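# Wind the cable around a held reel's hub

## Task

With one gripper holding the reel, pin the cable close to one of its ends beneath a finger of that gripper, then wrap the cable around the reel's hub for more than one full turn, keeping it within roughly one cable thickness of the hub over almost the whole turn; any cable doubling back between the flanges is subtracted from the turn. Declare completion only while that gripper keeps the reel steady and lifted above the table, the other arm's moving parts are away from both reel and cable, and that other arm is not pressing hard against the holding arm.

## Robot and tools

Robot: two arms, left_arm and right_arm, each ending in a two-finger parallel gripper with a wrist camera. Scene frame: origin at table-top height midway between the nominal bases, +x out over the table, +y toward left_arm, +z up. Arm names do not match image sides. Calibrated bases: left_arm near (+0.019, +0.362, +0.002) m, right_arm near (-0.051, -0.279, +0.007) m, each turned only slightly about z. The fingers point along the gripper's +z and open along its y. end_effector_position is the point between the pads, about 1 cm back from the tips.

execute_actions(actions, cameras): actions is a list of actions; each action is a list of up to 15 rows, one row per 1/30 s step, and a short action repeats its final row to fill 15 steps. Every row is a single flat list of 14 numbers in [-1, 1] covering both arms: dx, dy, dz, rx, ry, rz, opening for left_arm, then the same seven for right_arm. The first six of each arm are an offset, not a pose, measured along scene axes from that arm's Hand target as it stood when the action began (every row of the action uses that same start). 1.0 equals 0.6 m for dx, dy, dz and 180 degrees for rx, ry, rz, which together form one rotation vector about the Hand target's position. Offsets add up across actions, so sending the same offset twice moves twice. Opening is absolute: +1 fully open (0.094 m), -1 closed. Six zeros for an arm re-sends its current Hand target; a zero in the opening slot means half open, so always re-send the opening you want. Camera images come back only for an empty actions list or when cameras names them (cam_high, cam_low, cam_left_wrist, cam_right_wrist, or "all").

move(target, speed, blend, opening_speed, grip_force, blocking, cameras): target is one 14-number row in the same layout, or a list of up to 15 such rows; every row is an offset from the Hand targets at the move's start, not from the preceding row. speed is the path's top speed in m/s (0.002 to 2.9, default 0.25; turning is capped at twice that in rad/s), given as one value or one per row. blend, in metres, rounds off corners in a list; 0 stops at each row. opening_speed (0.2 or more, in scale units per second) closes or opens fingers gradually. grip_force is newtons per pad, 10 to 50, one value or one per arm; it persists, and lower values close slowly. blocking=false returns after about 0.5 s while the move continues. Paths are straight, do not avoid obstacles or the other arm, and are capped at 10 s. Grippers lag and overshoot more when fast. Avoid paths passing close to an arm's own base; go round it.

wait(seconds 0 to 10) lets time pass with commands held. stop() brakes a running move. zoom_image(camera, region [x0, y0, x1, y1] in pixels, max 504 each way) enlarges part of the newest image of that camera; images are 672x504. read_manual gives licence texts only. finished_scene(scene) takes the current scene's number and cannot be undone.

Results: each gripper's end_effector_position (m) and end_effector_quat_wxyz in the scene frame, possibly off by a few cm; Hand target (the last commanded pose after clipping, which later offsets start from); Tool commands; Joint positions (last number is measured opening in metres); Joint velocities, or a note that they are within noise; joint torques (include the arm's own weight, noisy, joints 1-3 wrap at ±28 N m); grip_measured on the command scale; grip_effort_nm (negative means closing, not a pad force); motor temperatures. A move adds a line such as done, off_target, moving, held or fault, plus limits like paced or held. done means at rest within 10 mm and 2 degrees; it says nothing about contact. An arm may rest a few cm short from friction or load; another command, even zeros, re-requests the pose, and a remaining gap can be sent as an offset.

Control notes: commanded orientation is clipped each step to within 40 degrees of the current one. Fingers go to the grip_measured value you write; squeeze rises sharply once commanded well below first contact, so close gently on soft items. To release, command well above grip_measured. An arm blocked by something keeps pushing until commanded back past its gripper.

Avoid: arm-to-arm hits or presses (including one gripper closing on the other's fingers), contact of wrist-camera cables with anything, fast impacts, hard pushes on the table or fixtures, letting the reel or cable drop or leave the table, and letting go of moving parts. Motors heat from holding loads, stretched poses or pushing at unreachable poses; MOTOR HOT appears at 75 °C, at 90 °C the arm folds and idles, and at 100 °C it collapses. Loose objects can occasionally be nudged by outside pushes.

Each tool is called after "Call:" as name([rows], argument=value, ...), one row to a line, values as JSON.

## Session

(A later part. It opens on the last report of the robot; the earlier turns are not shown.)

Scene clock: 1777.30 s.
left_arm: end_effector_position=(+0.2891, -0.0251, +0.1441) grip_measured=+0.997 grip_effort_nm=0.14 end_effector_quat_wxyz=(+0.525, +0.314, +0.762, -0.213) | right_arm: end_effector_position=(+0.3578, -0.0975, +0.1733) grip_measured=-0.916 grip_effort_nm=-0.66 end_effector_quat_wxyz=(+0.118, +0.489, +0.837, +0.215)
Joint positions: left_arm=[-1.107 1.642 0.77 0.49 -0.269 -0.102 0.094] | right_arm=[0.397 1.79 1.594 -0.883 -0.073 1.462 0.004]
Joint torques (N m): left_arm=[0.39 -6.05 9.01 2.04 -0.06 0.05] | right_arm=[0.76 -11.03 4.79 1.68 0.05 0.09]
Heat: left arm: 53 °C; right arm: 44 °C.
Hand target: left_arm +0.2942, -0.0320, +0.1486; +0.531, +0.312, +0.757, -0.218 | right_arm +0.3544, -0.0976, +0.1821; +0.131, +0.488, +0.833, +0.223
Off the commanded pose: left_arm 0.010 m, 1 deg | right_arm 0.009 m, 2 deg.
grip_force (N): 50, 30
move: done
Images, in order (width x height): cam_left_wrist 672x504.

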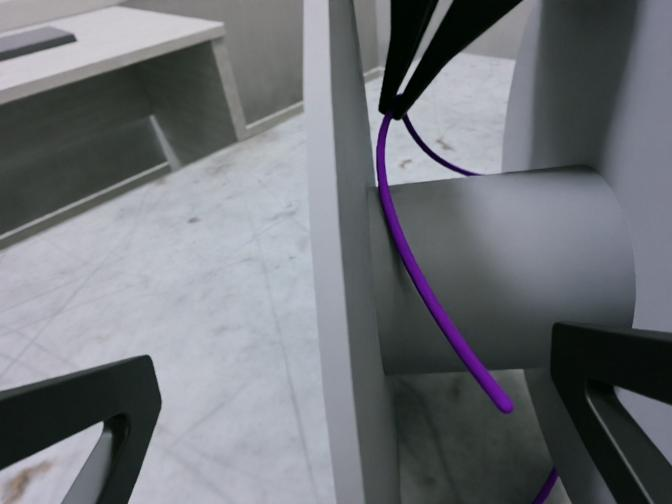

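Call:
move([
  [0.0145, -0.0142, -0.0078, 0, 0, 0, 1, 0, 0, 0, 0, 0, 0, -1],
  [0.0145, -0.0142, -0.0078, 0, 0, 0, -1, 0, 0, 0, 0, 0, 0, -1],
], speed=0.1, opening_speed=0.6, cameras=["cam_left_wrist", "cam_right_wrist", "cam_low"])

Scene clock: 1802.57 s.
left_arm: end_effector_position=(+0.2955, -0.0363, +0.1413) grip_measured=-0.878 grip_effort_nm=-1.02 end_effector_quat_wxyz=(+0.524, +0.318, +0.759, -0.220) | right_arm: end_effector_position=(+0.3593, -0.0973, +0.1723) grip_measured=-0.917 grip_effort_nm=-0.66 end_effector_quat_wxyz=(+0.121, +0.489, +0.836, +0.217)
Joint positions: left_arm=[-1.097 1.694 0.808 0.512 -0.244 -0.095 0.006] | right_arm=[0.397 1.79 1.587 -0.87 -0.07 1.463 0.004]
Joint torques (N m): left_arm=[0.46 -6.38 8.95 2 -0.19 0.01] | right_arm=[0.81 -10.93 5.3 1.55 0.05 0.07]
Motor temperatures (°C): left_arm=[32 37 55 52 32 33 30] | right_arm=[34 45 44 36 31 30 33]
Heat: left arm: 55 °C; right arm: 45 °C.
Hand target: left_arm +0.3029, -0.0405, +0.1439; +0.531, +0.312, +0.757, -0.218 | right_arm +0.3544, -0.0976, +0.1820; +0.131, +0.489, +0.833, +0.223
Off the commanded pose: left_arm 0.009 m, 1 deg | right_arm 0.011 m, 1 deg.
grip_force (N): 50, 30
move: off_target (right_arm)
Images, in order (width x height): cam_low 672x504, cam_left_wrist 672x504, cam_right_wrist 672x504.

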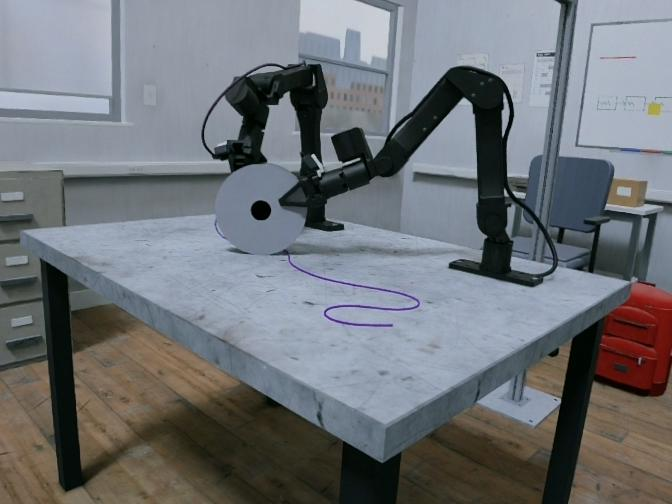

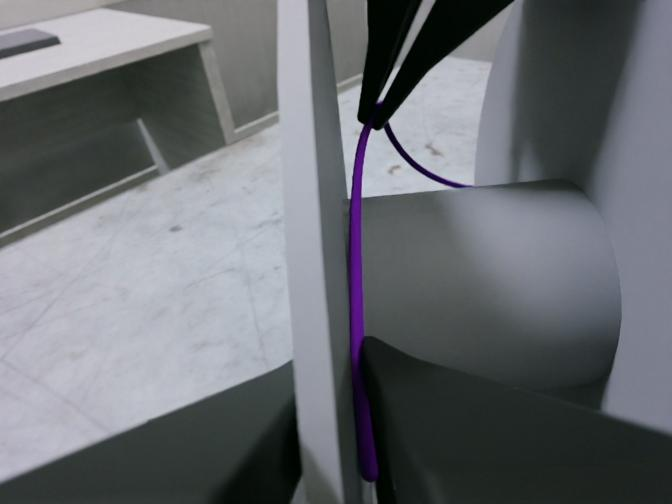

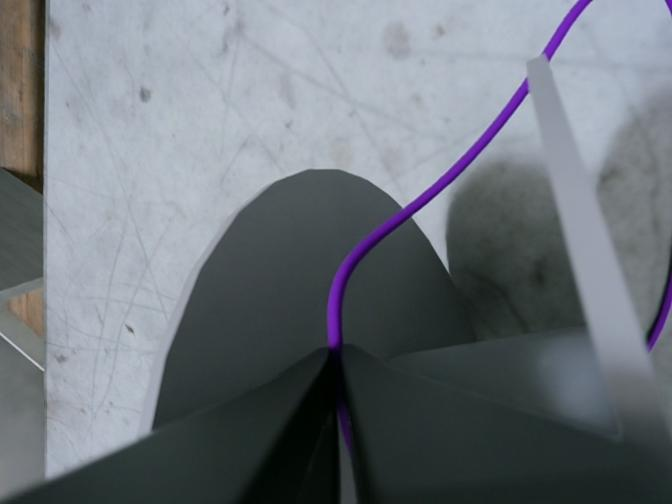

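Call:
move([
  [0, 0, 0, 0, 0, 0, -1, 0, 0, 0, 0, 0, 0, -0.6],
  [0, 0, 0, 0, 0, 0, -1, -0.082, -0.049, 0.175, 0, 0, 0, -0.6],
], speed=0.1, opening_speed=0.6, cameras=["all"])

Scene clock: 1822.77 s.
left_arm: end_effector_position=(+0.2949, -0.0386, +0.1426) grip_measured=-0.880 grip_effort_nm=-1.03 end_effector_quat_wxyz=(+0.525, +0.322, +0.756, -0.222) | right_arm: end_effector_position=(+0.3095, -0.1235, +0.2672) grip_measured=-0.603 grip_effort_nm=0.15 end_effector_quat_wxyz=(+0.119, +0.493, +0.836, +0.207)
Joint positions: left_arm=[-1.099 1.697 0.813 0.516 -0.238 -0.087 0.006] | right_arm=[0.385 1.672 1.845 -1.266 -0.066 1.456 0.019]
Joint torques (N m): left_arm=[0.68 -6.61 8.62 1.98 -0.22 -0.09] | right_arm=[-0.73 -8.99 8.46 1.28 -0.14 -0.1]
Motor temperatures (°C): left_arm=[32 38 56 52 32 33 31] | right_arm=[34 45 44 35 31 30 33]
Heat: left arm: 56 °C; right arm: 45 °C.
Hand target: left_arm +0.3028, -0.0405, +0.1439; +0.531, +0.312, +0.757, -0.218 | right_arm +0.3052, -0.1270, +0.2870; +0.131, +0.489, +0.833, +0.223
Off the commanded pose: left_arm 0.008 m, 1 deg | right_arm 0.021 m, 2 deg.
grip_force (N): 50, 30
move: off_target (right_arm)

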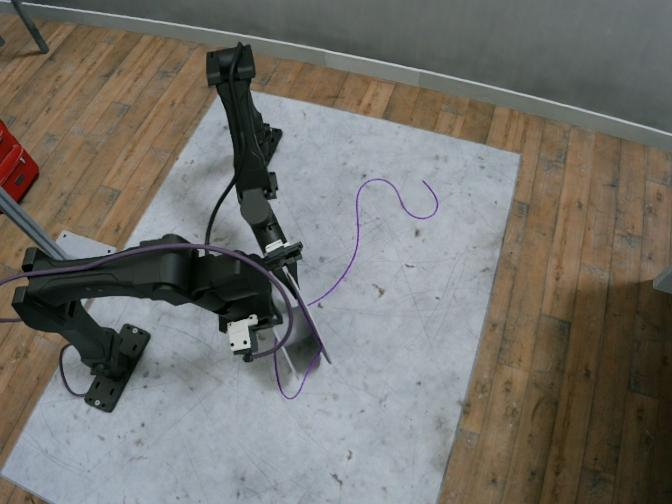

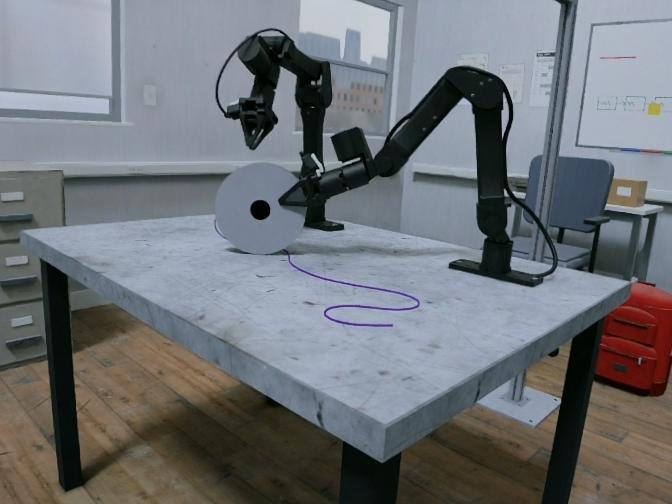

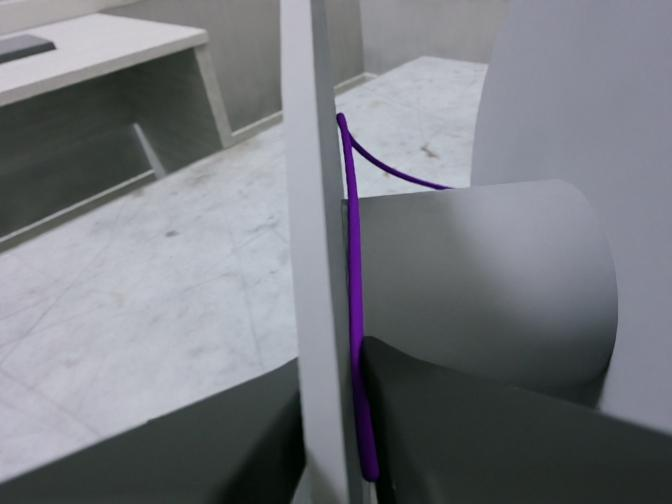

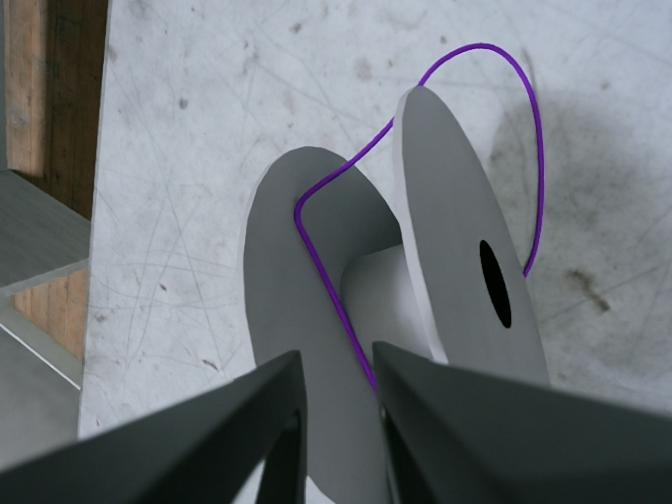

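Call:
move([
  [0, 0, 0, 0, 0, 0, -1, -0.258, -0.117, 0.05, 0, 0, 0, -0.6],
  [-0.0792, 0.16, 0.4867, 0, 0, -0.011, -1, -0.258, -0.117, 0.05, 0, 0, 0, -0.6],
], speed=[0.25, 0.1], cameras=["all"])

Scene clock: 1855.73 s.
left_arm: end_effector_position=(+0.2540, +0.0549, +0.4144) grip_measured=-0.880 grip_effort_nm=-1.03 end_effector_quat_wxyz=(+0.506, +0.336, +0.766, -0.212) | right_arm: end_effector_position=(+0.1542, -0.1955, +0.3234) grip_measured=-0.603 grip_effort_nm=0.15 end_effector_quat_wxyz=(+0.141, +0.487, +0.829, +0.234)
Joint positions: left_arm=[-1.043 1.296 1.644 -0.765 -0.174 -0.06 0.006] | right_arm=[0.308 1.132 1.646 -1.54 -0.104 1.389 0.019]
Joint torques (N m): left_arm=[0.61 -4.66 9.48 2.17 -0.01 -0.01] | right_arm=[-0.68 -1.17 3.97 1.4 -0.13 -0.1]
Motor temperatures (°C): left_arm=[32 37 55 51 32 33 32] | right_arm=[33 44 45 35 31 30 33]
Heat: left arm: 55 °C; right arm: 45 °C.
Hand target: left_arm +0.2554, +0.0555, +0.4360; +0.527, +0.325, +0.752, -0.227 | right_arm +0.1503, -0.1972, +0.3169; +0.131, +0.488, +0.833, +0.223
Off the commanded pose: left_arm 0.022 m, 4 deg | right_arm 0.008 m, 2 deg.
grip_force (N): 50, 30
move: off_target (left_arm)

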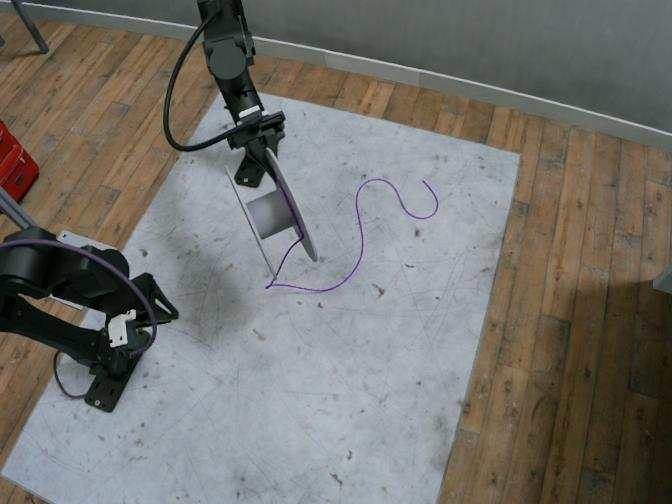

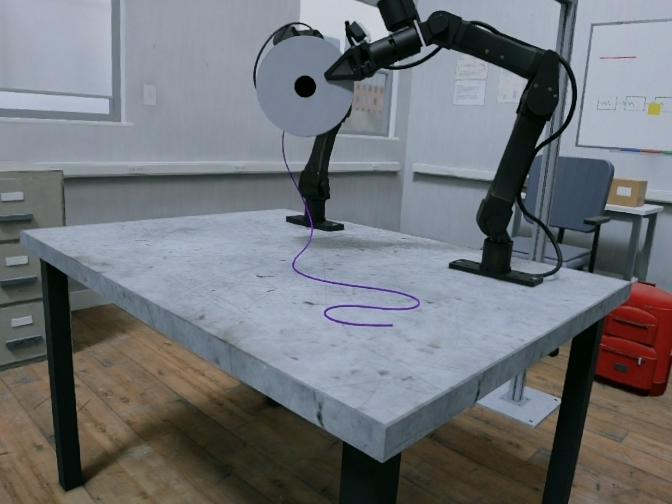

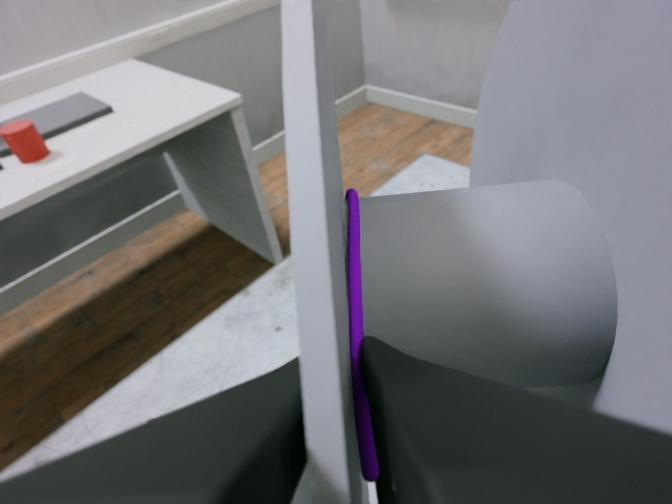

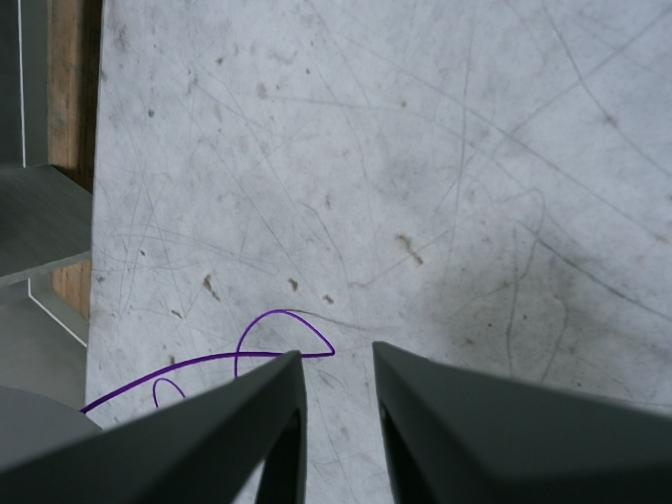

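Call:
zoom_image(camera="cam_low", region=[230, 20, 430, 300])

Call:
zoom_image(camera="cam_high", region=[200, 130, 400, 330])

Scaled by 1.800.

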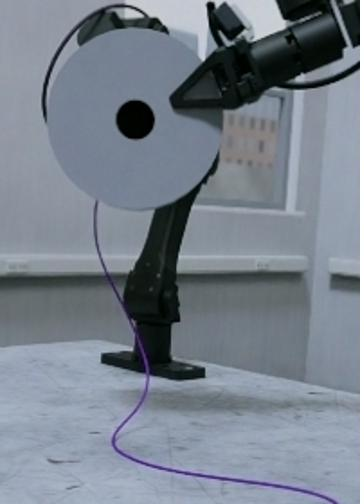

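Scaled by 2.520.

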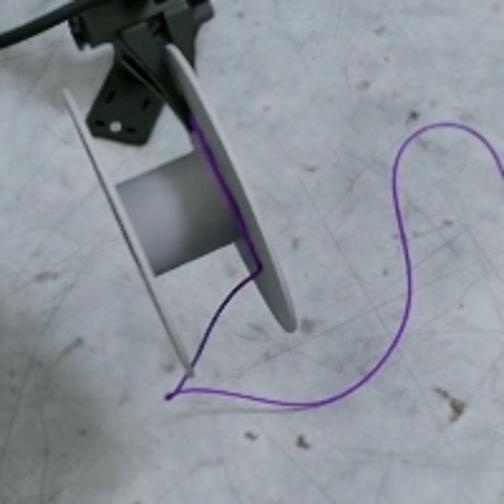

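Call:
move(target=[0, 0, 0.08, 0, 0, 0, -1, -0.0038, 0.2387, -0.2615, -0.2042, -0.3097, 0.466, 0.2], speed=0.2, cameras=["all"])

Scene clock: 1958.77 s.
left_arm: end_effector_position=(+0.2526, +0.0570, +0.4662) grip_measured=-0.880 grip_effort_nm=-1.03 end_effector_quat_wxyz=(+0.509, +0.335, +0.764, -0.214) | right_arm: end_effector_position=(+0.1497, -0.0560, +0.1643) grip_measured=+0.197 grip_effort_nm=0.15 end_effector_quat_wxyz=(+0.422, -0.357, +0.812, +0.187)
Joint positions: left_arm=[-1.043 1.423 1.995 -0.98 -0.174 -0.06 0.006] | right_arm=[0.848 0.836 0.544 -0.318 0.005 0.005 0.056]
Joint torques (N m): left_arm=[0.5 -4.05 8.99 2.15 0 0] | right_arm=[0.34 -0.73 6.13 2.42 -0.14 -0.12]
Motor temperatures (°C): left_arm=[32 37 58 56 32 33 33] | right_arm=[33 37 42 35 31 30 32]
Heat: left arm: 58 °C; right arm: 42 °C.
Hand target: left_arm +0.2554, +0.0554, +0.4840; +0.527, +0.325, +0.752, -0.227 | right_arm +0.1482, -0.0540, +0.1601; +0.421, -0.364, +0.809, +0.189
Off the commanded pose: left_arm 0.018 m, 3 deg | right_arm 0.005 m, 1 deg.
grip_force (N): 50, 30
move: off_target (left_arm)

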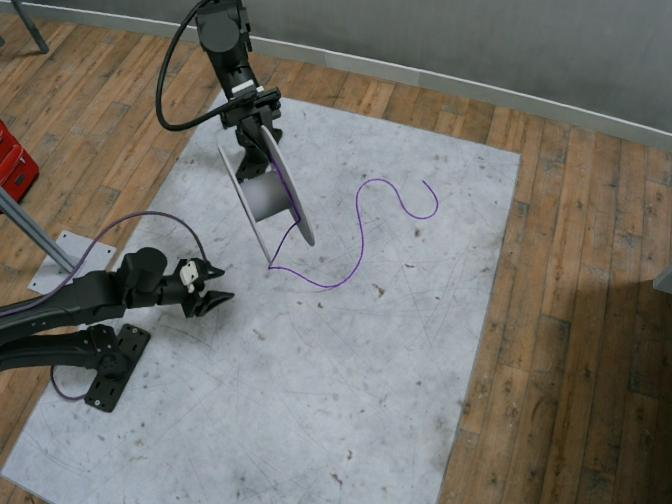

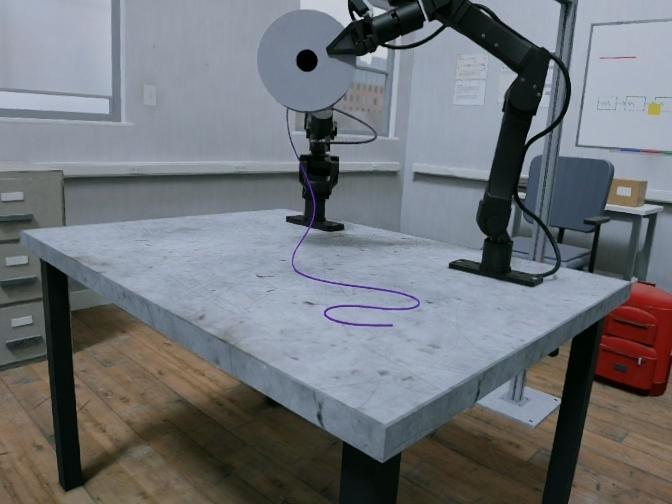

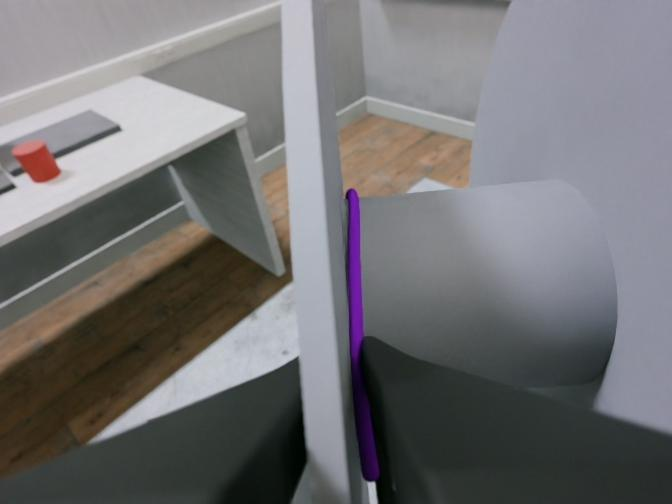

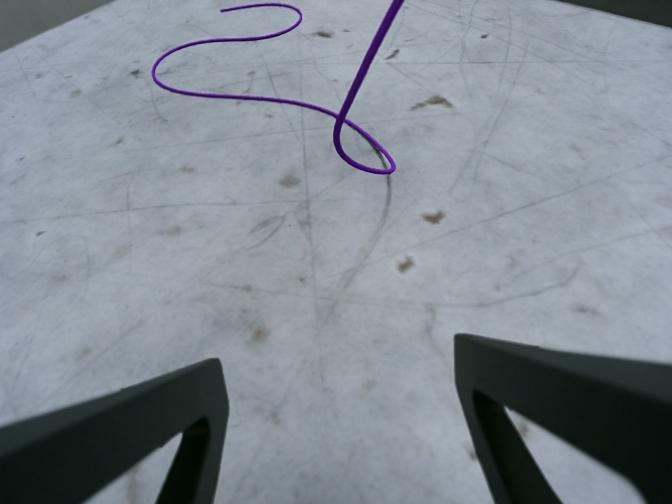

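Call:
move(target=[0, 0, 0, 0, 0, 0, -1, 0.12, 0.135, -0.03, 0, 0, 0, 0.2], speed=0.15, cameras=["cam_high", "cam_low", "cam_right_wrist"])

Scene clock: 2018.60 s.
left_arm: end_effector_position=(+0.2526, +0.0571, +0.4661) grip_measured=-0.880 grip_effort_nm=-1.03 end_effector_quat_wxyz=(+0.508, +0.335, +0.764, -0.214) | right_arm: end_effector_position=(+0.2143, +0.0157, +0.1296) grip_measured=+0.197 grip_effort_nm=0.15 end_effector_quat_wxyz=(+0.407, -0.361, +0.819, +0.180)
Joint positions: left_arm=[-1.043 1.423 1.995 -0.98 -0.174 -0.06 0.006] | right_arm=[0.848 1.367 0.707 0.012 0.005 0.004 0.056]
Joint torques (N m): left_arm=[0.59 -3.96 8.98 2.15 -0.01 -0.02] | right_arm=[0.58 -3.49 9.43 2.37 -0.09 -0.1]
Motor temperatures (°C): left_arm=[32 36 54 58 32 33 33] | right_arm=[33 36 43 39 31 30 32]
Heat: left arm: 58 °C; right arm: 43 °C.
Hand target: left_arm +0.2554, +0.0554, +0.4839; +0.527, +0.325, +0.752, -0.227 | right_arm +0.2202, +0.0271, +0.1421; +0.421, -0.364, +0.809, +0.189
Off the commanded pose: left_arm 0.018 m, 3 deg | right_arm 0.018 m, 2 deg.
grip_force (N): 50, 30
move: off_target (left_arm, right_arm)
Images, in order (width x height): cam_high 672x504, cam_low 672x504, cam_right_wrist 672x504.

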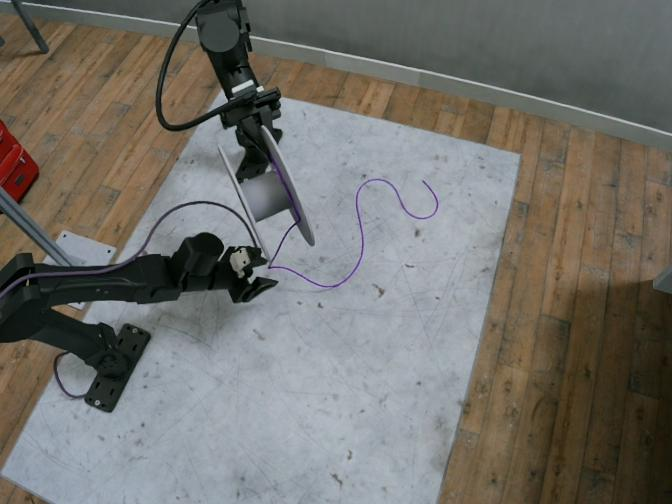

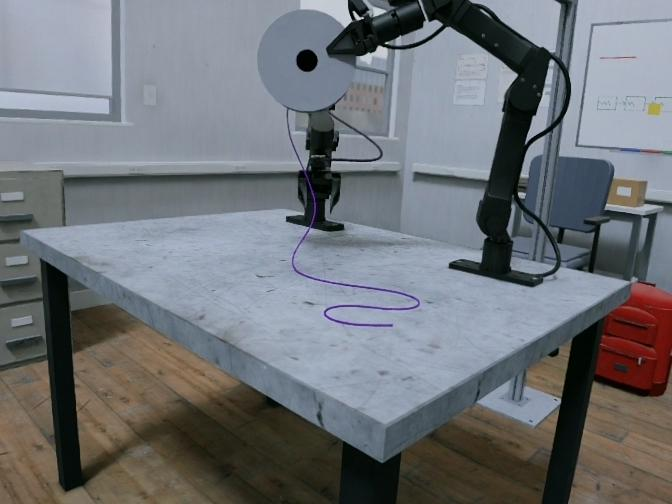

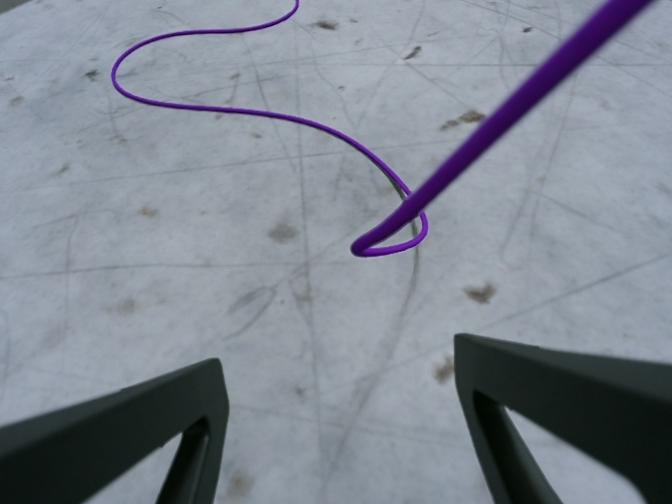

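Call:
move(target=[0, 0, 0, 0, 0, 0, -1, 0.0305, 0.0197, 0.0457, 0, 0, 0, 0.2], speed=0.1, cameras=["cam_high", "cam_right_wrist"])

Scene clock: 2037.93 s.
left_arm: end_effector_position=(+0.2526, +0.0571, +0.4661) grip_measured=-0.880 grip_effort_nm=-1.03 end_effector_quat_wxyz=(+0.508, +0.335, +0.764, -0.214) | right_arm: end_effector_position=(+0.2335, +0.0349, +0.1636) grip_measured=+0.197 grip_effort_nm=0.15 end_effector_quat_wxyz=(+0.419, -0.362, +0.811, +0.187)
Joint positions: left_arm=[-1.043 1.423 1.995 -0.98 -0.174 -0.06 0.006] | right_arm=[0.839 1.417 0.864 -0.065 -0.009 -0.006 0.056]
Joint torques (N m): left_arm=[0.61 -4.04 8.98 2.17 0 -0.01] | right_arm=[-0.73 -4.29 9.33 2.08 -0.16 -0.1]
Motor temperatures (°C): left_arm=[32 36 54 58 32 33 33] | right_arm=[33 36 47 41 31 30 32]
Heat: left arm: 58 °C; right arm: 47 °C.
Hand target: left_arm +0.2554, +0.0554, +0.4839; +0.527, +0.325, +0.752, -0.227 | right_arm +0.2385, +0.0388, +0.1696; +0.421, -0.364, +0.809, +0.189
Off the commanded pose: left_arm 0.018 m, 3 deg | right_arm 0.009 m, 1 deg.
grip_force (N): 50, 30
move: off_target (left_arm)
Images, in order (width x height): cam_high 672x504, cam_right_wrist 672x504.

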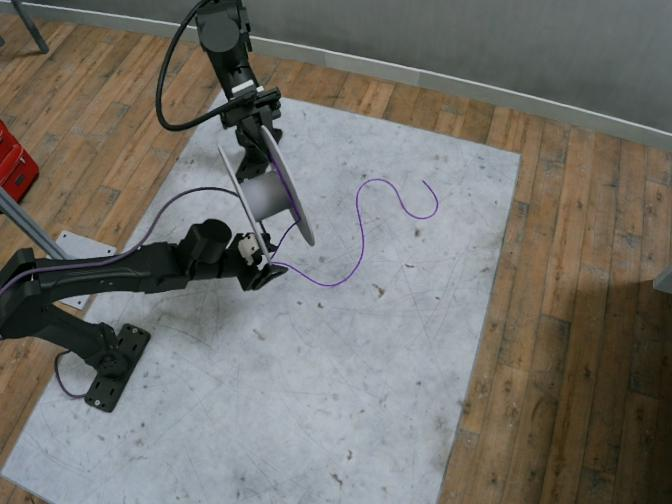

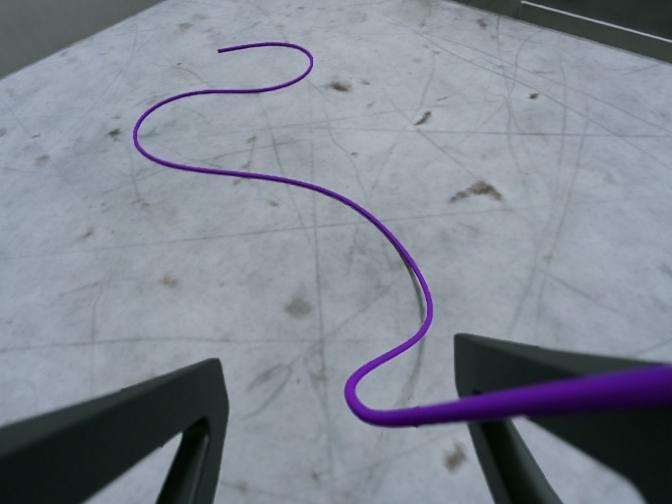

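Call:
move(target=[0, 0, 0, 0, 0, 0, -1, -0.05, -0.055, -0.01, 0.0611, 0.0672, -0.0637, 0.2], speed=0.1, cameras=["cam_high", "cam_right_wrist"])

Scene clock: 2065.67 s.
left_arm: end_effector_position=(+0.2526, +0.0571, +0.4661) grip_measured=-0.880 grip_effort_nm=-1.03 end_effector_quat_wxyz=(+0.508, +0.335, +0.764, -0.214) | right_arm: end_effector_position=(+0.2114, +0.0115, +0.1613) grip_measured=+0.197 grip_effort_nm=0.15 end_effector_quat_wxyz=(+0.384, -0.223, +0.859, +0.256)
Joint positions: left_arm=[-1.043 1.423 1.995 -0.98 -0.174 -0.06 0.006] | right_arm=[0.839 1.284 0.75 -0.079 -0.012 0.325 0.056]
Joint torques (N m): left_arm=[0.53 -3.99 8.96 2.18 0 -0.01] | right_arm=[-0.88 -6.48 5.85 2.1 -0.09 0.07]
Motor temperatures (°C): left_arm=[32 36 54 59 32 33 33] | right_arm=[33 36 48 39 31 30 32]
Heat: left arm: 59 °C; right arm: 48 °C.
Hand target: left_arm +0.2554, +0.0554, +0.4840; +0.527, +0.325, +0.752, -0.227 | right_arm +0.2085, +0.0059, +0.1637; +0.383, -0.218, +0.859, +0.260
Off the commanded pose: left_arm 0.018 m, 3 deg | right_arm 0.007 m, 1 deg.
grip_force (N): 50, 30
move: off_target (left_arm)
Images, in order (width x height): cam_high 672x504, cam_right_wrist 672x504.

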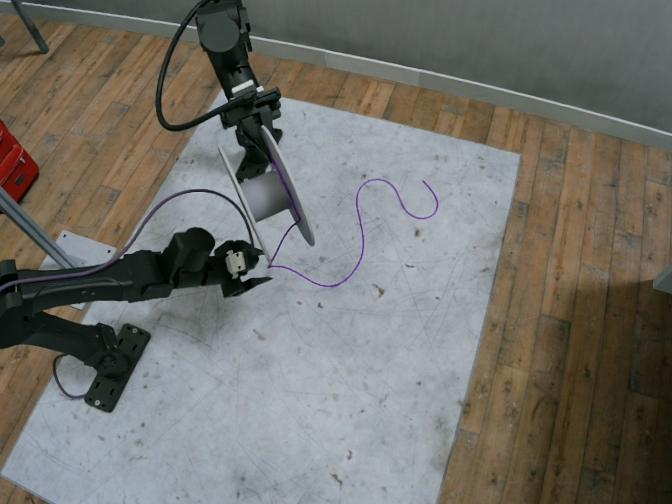

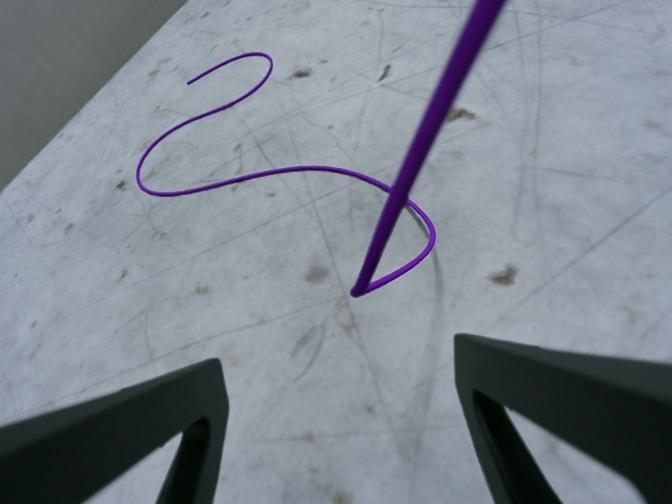

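Call:
zoom_image(camera="cam_right_wrist", region=[300, 0, 560, 320])

Call:
zoom_image(camera="cam_high", region=[180, 120, 340, 320])

Scaled by 1.575.

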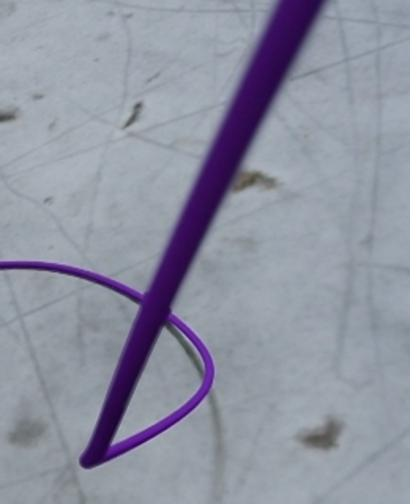

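Scaled by 2.520.

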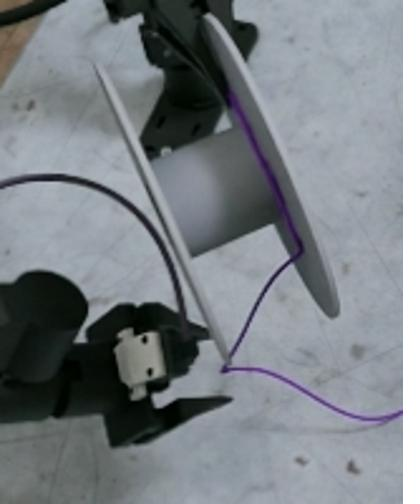

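Call:
move(target=[0, 0, 0, 0, 0, 0, -1, -0.0175, -0.079, 0.084, 0.1305, -0.0462, -0.0369, 0.2], speed=0.12, cameras=["cam_right_wrist"])

Scene clock: 2132.67 s.
left_arm: end_effector_position=(+0.2526, +0.0571, +0.4661) grip_measured=-0.880 grip_effort_nm=-1.03 end_effector_quat_wxyz=(+0.508, +0.335, +0.764, -0.214) | right_arm: end_effector_position=(+0.1996, -0.0393, +0.2106) grip_measured=+0.197 grip_effort_nm=0.15 end_effector_quat_wxyz=(+0.489, -0.107, +0.777, +0.382)
Joint positions: left_arm=[-1.043 1.423 1.995 -0.98 -0.174 -0.06 0.006] | right_arm=[0.73 0.92 0.41 0.278 -0.079 0.508 0.056]
Joint torques (N m): left_arm=[0.58 -4.07 8.99 2.19 -0.01 -0.01] | right_arm=[-0.77 -3.03 5.89 2.76 -0.09 0.04]
Motor temperatures (°C): left_arm=[32 36 54 60 32 33 33] | right_arm=[33 38 42 41 31 30 32]
Heat: left arm: 60 °C; right arm: 42 °C.
Hand target: left_arm +0.2554, +0.0554, +0.4840; +0.527, +0.325, +0.752, -0.227 | right_arm +0.1980, -0.0415, +0.2139; +0.494, -0.104, +0.770, +0.390
Off the commanded pose: left_arm 0.018 m, 3 deg | right_arm 0.004 m, 1 deg.
grip_force (N): 50, 30
move: off_target (left_arm)
Images, in order (width x height): cam_right_wrist 672x504.

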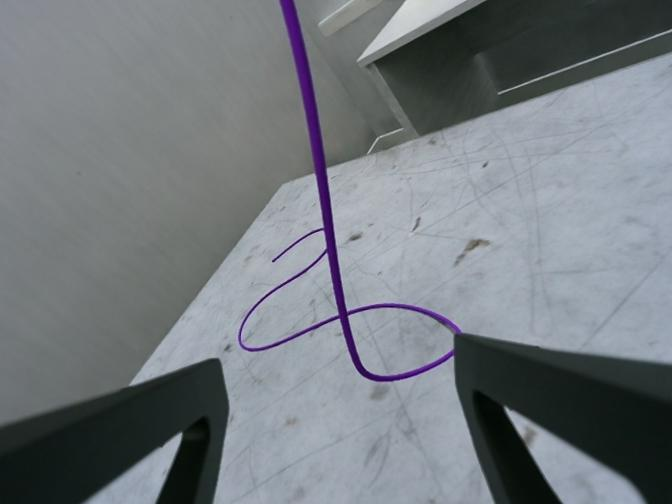

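Call:
move(target=[0, 0, 0, 0, 0, 0, -1, 0.0428, 0.0343, -0.001, 0, 0, 0, 0.2], speed=0.1, cameras=["cam_right_wrist"])

Scene clock: 2143.33 s.
left_arm: end_effector_position=(+0.2526, +0.0571, +0.4661) grip_measured=-0.880 grip_effort_nm=-1.03 end_effector_quat_wxyz=(+0.508, +0.335, +0.764, -0.214) | right_arm: end_effector_position=(+0.2170, -0.0260, +0.1948) grip_measured=+0.197 grip_effort_nm=0.15 end_effector_quat_wxyz=(+0.481, -0.106, +0.784, +0.378)
Joint positions: left_arm=[-1.043 1.423 1.995 -0.98 -0.174 -0.06 0.006] | right_arm=[0.723 1.077 0.43 0.392 -0.085 0.508 0.056]
Joint torques (N m): left_arm=[0.59 -4.01 8.96 2.17 0.01 -0.01] | right_arm=[-0.72 -1.89 9.63 2.67 -0.18 0.03]
Motor temperatures (°C): left_arm=[32 36 54 60 32 33 33] | right_arm=[33 37 43 42 31 30 32]
Heat: left arm: 60 °C; right arm: 43 °C.
Hand target: left_arm +0.2554, +0.0554, +0.4840; +0.527, +0.325, +0.752, -0.227 | right_arm +0.2237, -0.0210, +0.2133; +0.494, -0.104, +0.770, +0.390
Off the commanded pose: left_arm 0.018 m, 3 deg | right_arm 0.020 m, 3 deg.
grip_force (N): 50, 30
move: off_target (left_arm, right_arm)
Images, in order (width x height): cam_right_wrist 672x504.

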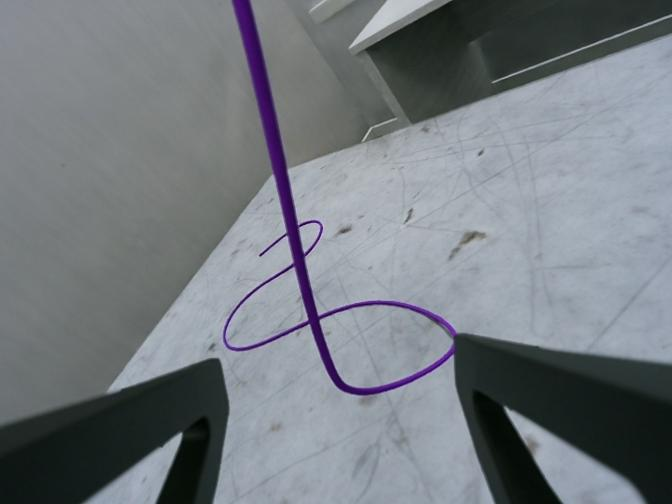

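Call:
move(target=[0, 0, 0, 0, 0, 0, -1, 0.0207, 0.0043, 0.027, 0, 0, 0, 0.2], speed=0.1, cameras=["cam_right_wrist"])

Scene clock: 2152.83 s.
left_arm: end_effector_position=(+0.2526, +0.0571, +0.4661) grip_measured=-0.880 grip_effort_nm=-1.03 end_effector_quat_wxyz=(+0.508, +0.335, +0.764, -0.214) | right_arm: end_effector_position=(+0.2314, -0.0213, +0.2187) grip_measured=+0.197 grip_effort_nm=0.15 end_effector_quat_wxyz=(+0.490, -0.103, +0.775, +0.386)
Joint positions: left_arm=[-1.043 1.423 1.995 -0.98 -0.174 -0.06 0.006] | right_arm=[0.695 1.107 0.514 0.368 -0.112 0.508 0.056]
Joint torques (N m): left_arm=[0.64 -4.1 9.01 2.17 -0.01 -0.01] | right_arm=[-0.75 -2.25 9.73 2.39 -0.13 -0.01]
Motor temperatures (°C): left_arm=[32 36 54 60 32 33 33] | right_arm=[33 37 44 43 31 30 32]
Heat: left arm: 60 °C; right arm: 44 °C.
Hand target: left_arm +0.2554, +0.0554, +0.4840; +0.527, +0.325, +0.752, -0.227 | right_arm +0.2361, -0.0184, +0.2296; +0.494, -0.104, +0.770, +0.390
Off the commanded pose: left_arm 0.018 m, 3 deg | right_arm 0.012 m, 1 deg.
grip_force (N): 50, 30
move: off_target (left_arm, right_arm)
Images, in order (width x height): cam_right_wrist 672x504.

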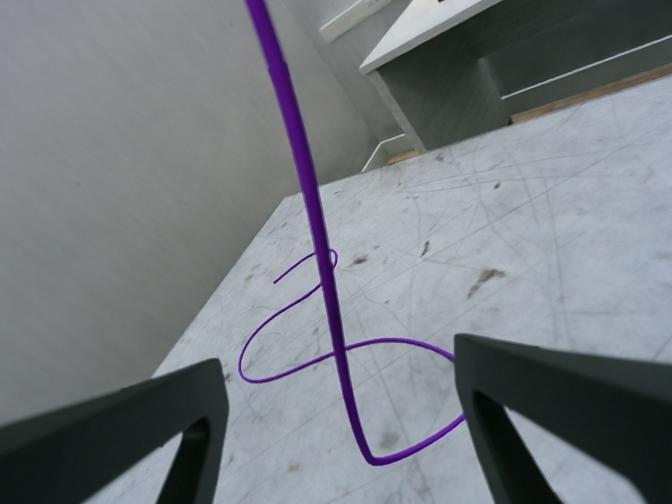

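Call:
move(target=[0, 0, 0, 0, 0, 0, -1, 0, 0, 0, 0, 0, 0, -1], speed=0.1, opening_speed=0.8, grip_force=[50, 40], cameras=["all"])

Scene clock: 2165.43 s.
left_arm: end_effector_position=(+0.2526, +0.0571, +0.4661) grip_measured=-0.880 grip_effort_nm=-1.03 end_effector_quat_wxyz=(+0.508, +0.335, +0.764, -0.214) | right_arm: end_effector_position=(+0.2313, -0.0213, +0.2185) grip_measured=-0.974 grip_effort_nm=-0.81 end_effector_quat_wxyz=(+0.490, -0.103, +0.775, +0.386)
Joint positions: left_arm=[-1.043 1.423 1.995 -0.98 -0.174 -0.06 0.006] | right_arm=[0.695 1.107 0.514 0.367 -0.113 0.508 0.001]
Joint torques (N m): left_arm=[0.54 -4.05 8.98 2.16 -0.02 0] | right_arm=[-0.64 -2.29 9.84 2.4 -0.18 -0.04]
Motor temperatures (°C): left_arm=[32 36 54 60 32 33 33] | right_arm=[33 36 44 43 31 30 32]
Heat: left arm: 60 °C; right arm: 44 °C.
Hand target: left_arm +0.2554, +0.0554, +0.4840; +0.527, +0.325, +0.752, -0.227 | right_arm +0.2361, -0.0184, +0.2296; +0.494, -0.104, +0.770, +0.390
Off the commanded pose: left_arm 0.018 m, 3 deg | right_arm 0.012 m, 1 deg.
grip_force (N): 50, 40
move: off_target (left_arm, right_arm)

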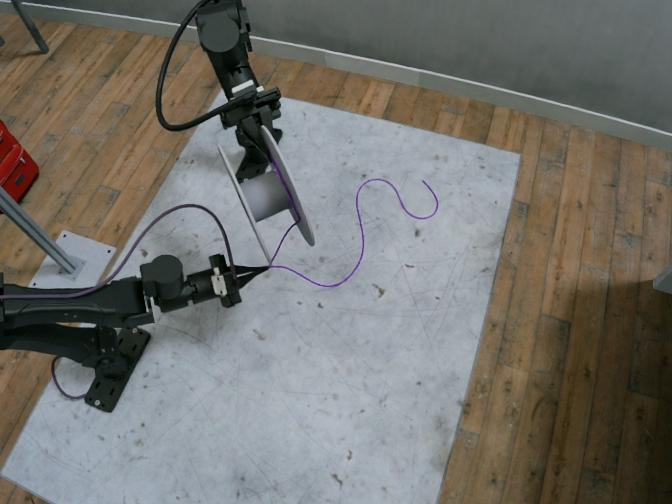

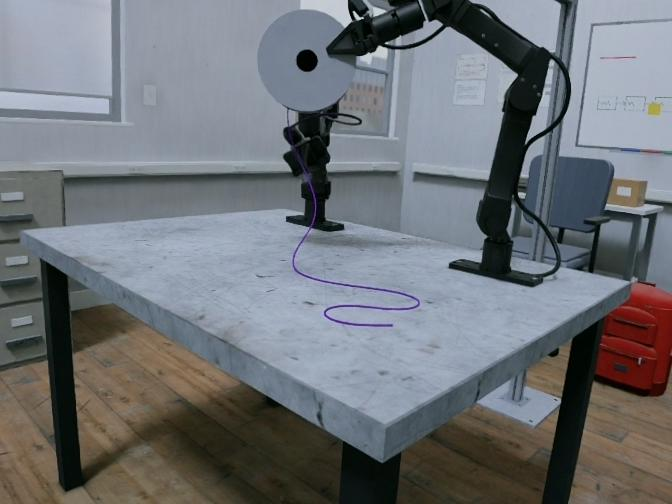

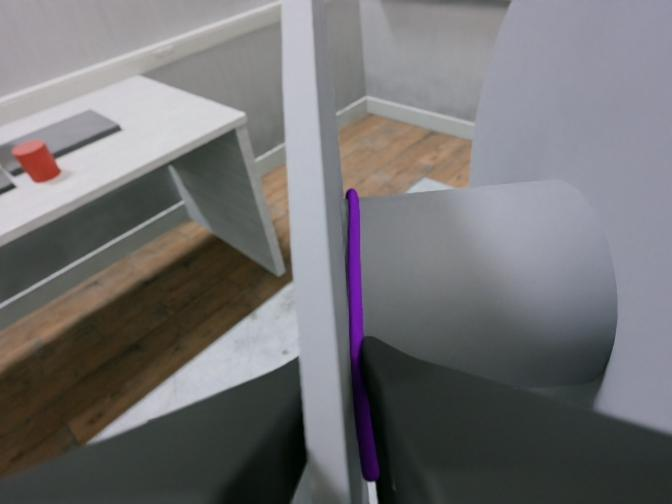

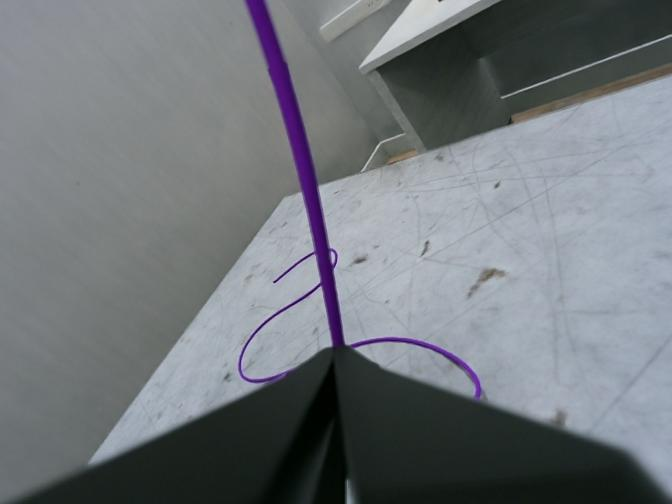

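Call:
move([
  [0, 0, 0, 0, 0, 0, -1, 0, 0, 0, 0, 0, 0, 0.0],
  [0, 0, 0, 0, 0, 0, -1, 0.025, 0.025, -0.002, 0, 0, 0, 0.0],
], speed=0.1, cameras=["cam_right_wrist"])

Scene clock: 2176.07 s.
left_arm: end_effector_position=(+0.2526, +0.0571, +0.4661) grip_measured=-0.880 grip_effort_nm=-1.03 end_effector_quat_wxyz=(+0.508, +0.335, +0.764, -0.214) | right_arm: end_effector_position=(+0.2451, -0.0100, +0.2109) grip_measured=-0.003 grip_effort_nm=0.15 end_effector_quat_wxyz=(+0.481, -0.104, +0.783, +0.380)
Joint positions: left_arm=[-1.043 1.423 1.995 -0.98 -0.174 -0.06 0.006] | right_arm=[0.695 1.206 0.565 0.389 -0.113 0.508 0.047]
Joint torques (N m): left_arm=[0.49 -4.03 9.07 2.17 -0.01 -0.02] | right_arm=[0.2 -2.65 9.69 2.67 -0.05 0.01]
Motor temperatures (°C): left_arm=[32 36 54 60 32 33 33] | right_arm=[33 36 44 43 31 30 32]
Heat: left arm: 60 °C; right arm: 44 °C.
Hand target: left_arm +0.2554, +0.0554, +0.4840; +0.527, +0.325, +0.752, -0.227 | right_arm +0.2511, -0.0034, +0.2282; +0.494, -0.104, +0.770, +0.390
Off the commanded pose: left_arm 0.018 m, 3 deg | right_arm 0.020 m, 2 deg.
grip_force (N): 50, 40
move: off_target (left_arm, right_arm)
Images, in order (width x height): cam_right_wrist 672x504.

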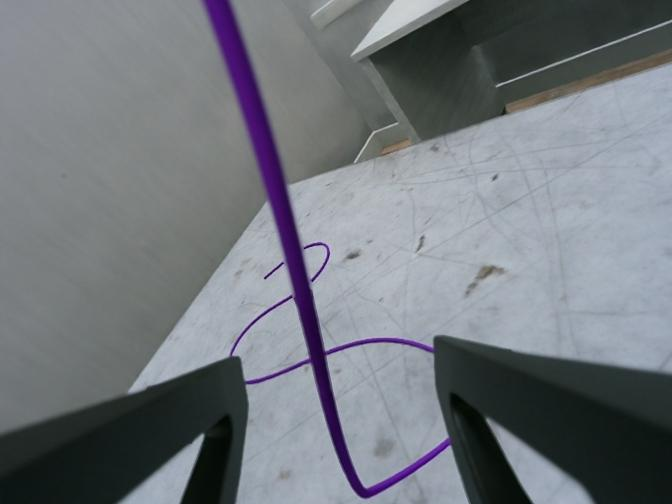

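Call:
move(target=[0, 0, 0, 0, 0, 0, -1, 0, 0, 0, 0, 0, 0, -1], speed=0.1, opening_speed=0.8, cameras=["cam_right_wrist", "cam_high"])

Scene clock: 2185.03 s.
left_arm: end_effector_position=(+0.2526, +0.0571, +0.4660) grip_measured=-0.880 grip_effort_nm=-1.03 end_effector_quat_wxyz=(+0.508, +0.335, +0.764, -0.214) | right_arm: end_effector_position=(+0.2452, -0.0100, +0.2111) grip_measured=-0.915 grip_effort_nm=-0.80 end_effector_quat_wxyz=(+0.481, -0.104, +0.783, +0.380)
Joint positions: left_arm=[-1.043 1.423 1.995 -0.981 -0.174 -0.06 0.006] | right_arm=[0.695 1.206 0.565 0.39 -0.113 0.508 0.004]
Joint torques (N m): left_arm=[0.62 -4.08 8.95 2.15 -0.02 -0.01] | right_arm=[0.2 -2.67 9.83 2.71 -0.06 -0.04]
Motor temperatures (°C): left_arm=[32 36 54 60 32 33 33] | right_arm=[33 36 44 43 31 30 32]
Heat: left arm: 60 °C; right arm: 44 °C.
Hand target: left_arm +0.2554, +0.0554, +0.4839; +0.527, +0.325, +0.752, -0.227 | right_arm +0.2511, -0.0034, +0.2283; +0.494, -0.104, +0.770, +0.390
Off the commanded pose: left_arm 0.018 m, 3 deg | right_arm 0.019 m, 2 deg.
grip_force (N): 50, 40
move: off_target (left_arm, right_arm)
Images, in order (width x height): cam_high 672x504, cam_right_wrist 672x504.

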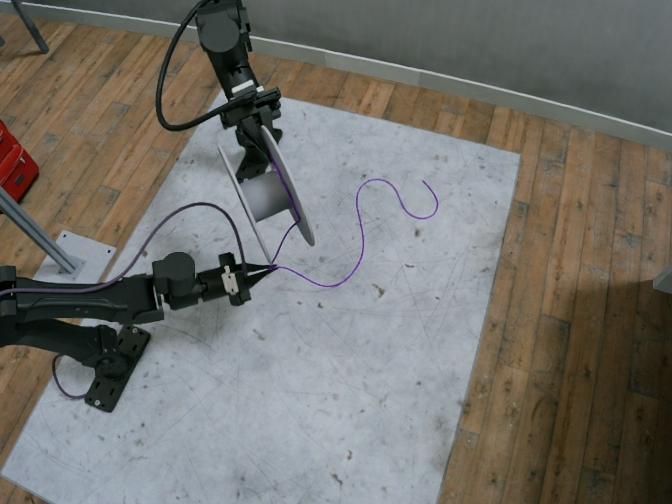

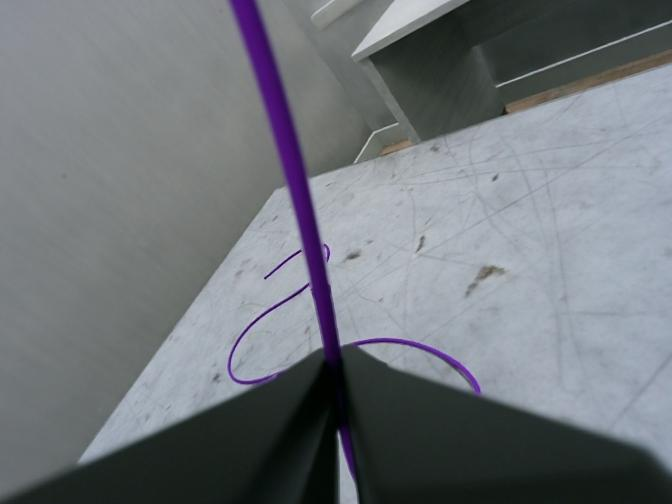

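Call:
zoom_image(camera="cam_high", region=[130, 0, 350, 300])

Scaled by 1.680.

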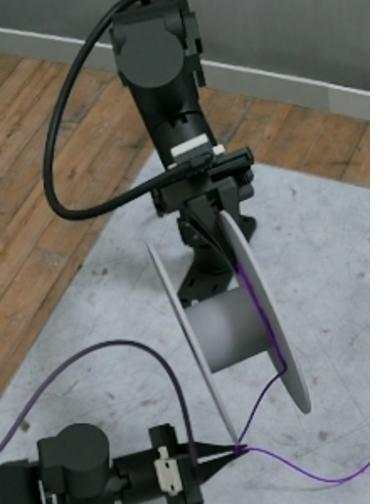

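Call:
zoom_image(camera="cam_high", region=[130, 0, 330, 150])

Scaled by 2.520.

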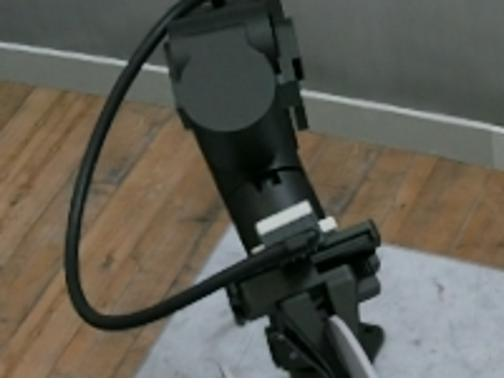

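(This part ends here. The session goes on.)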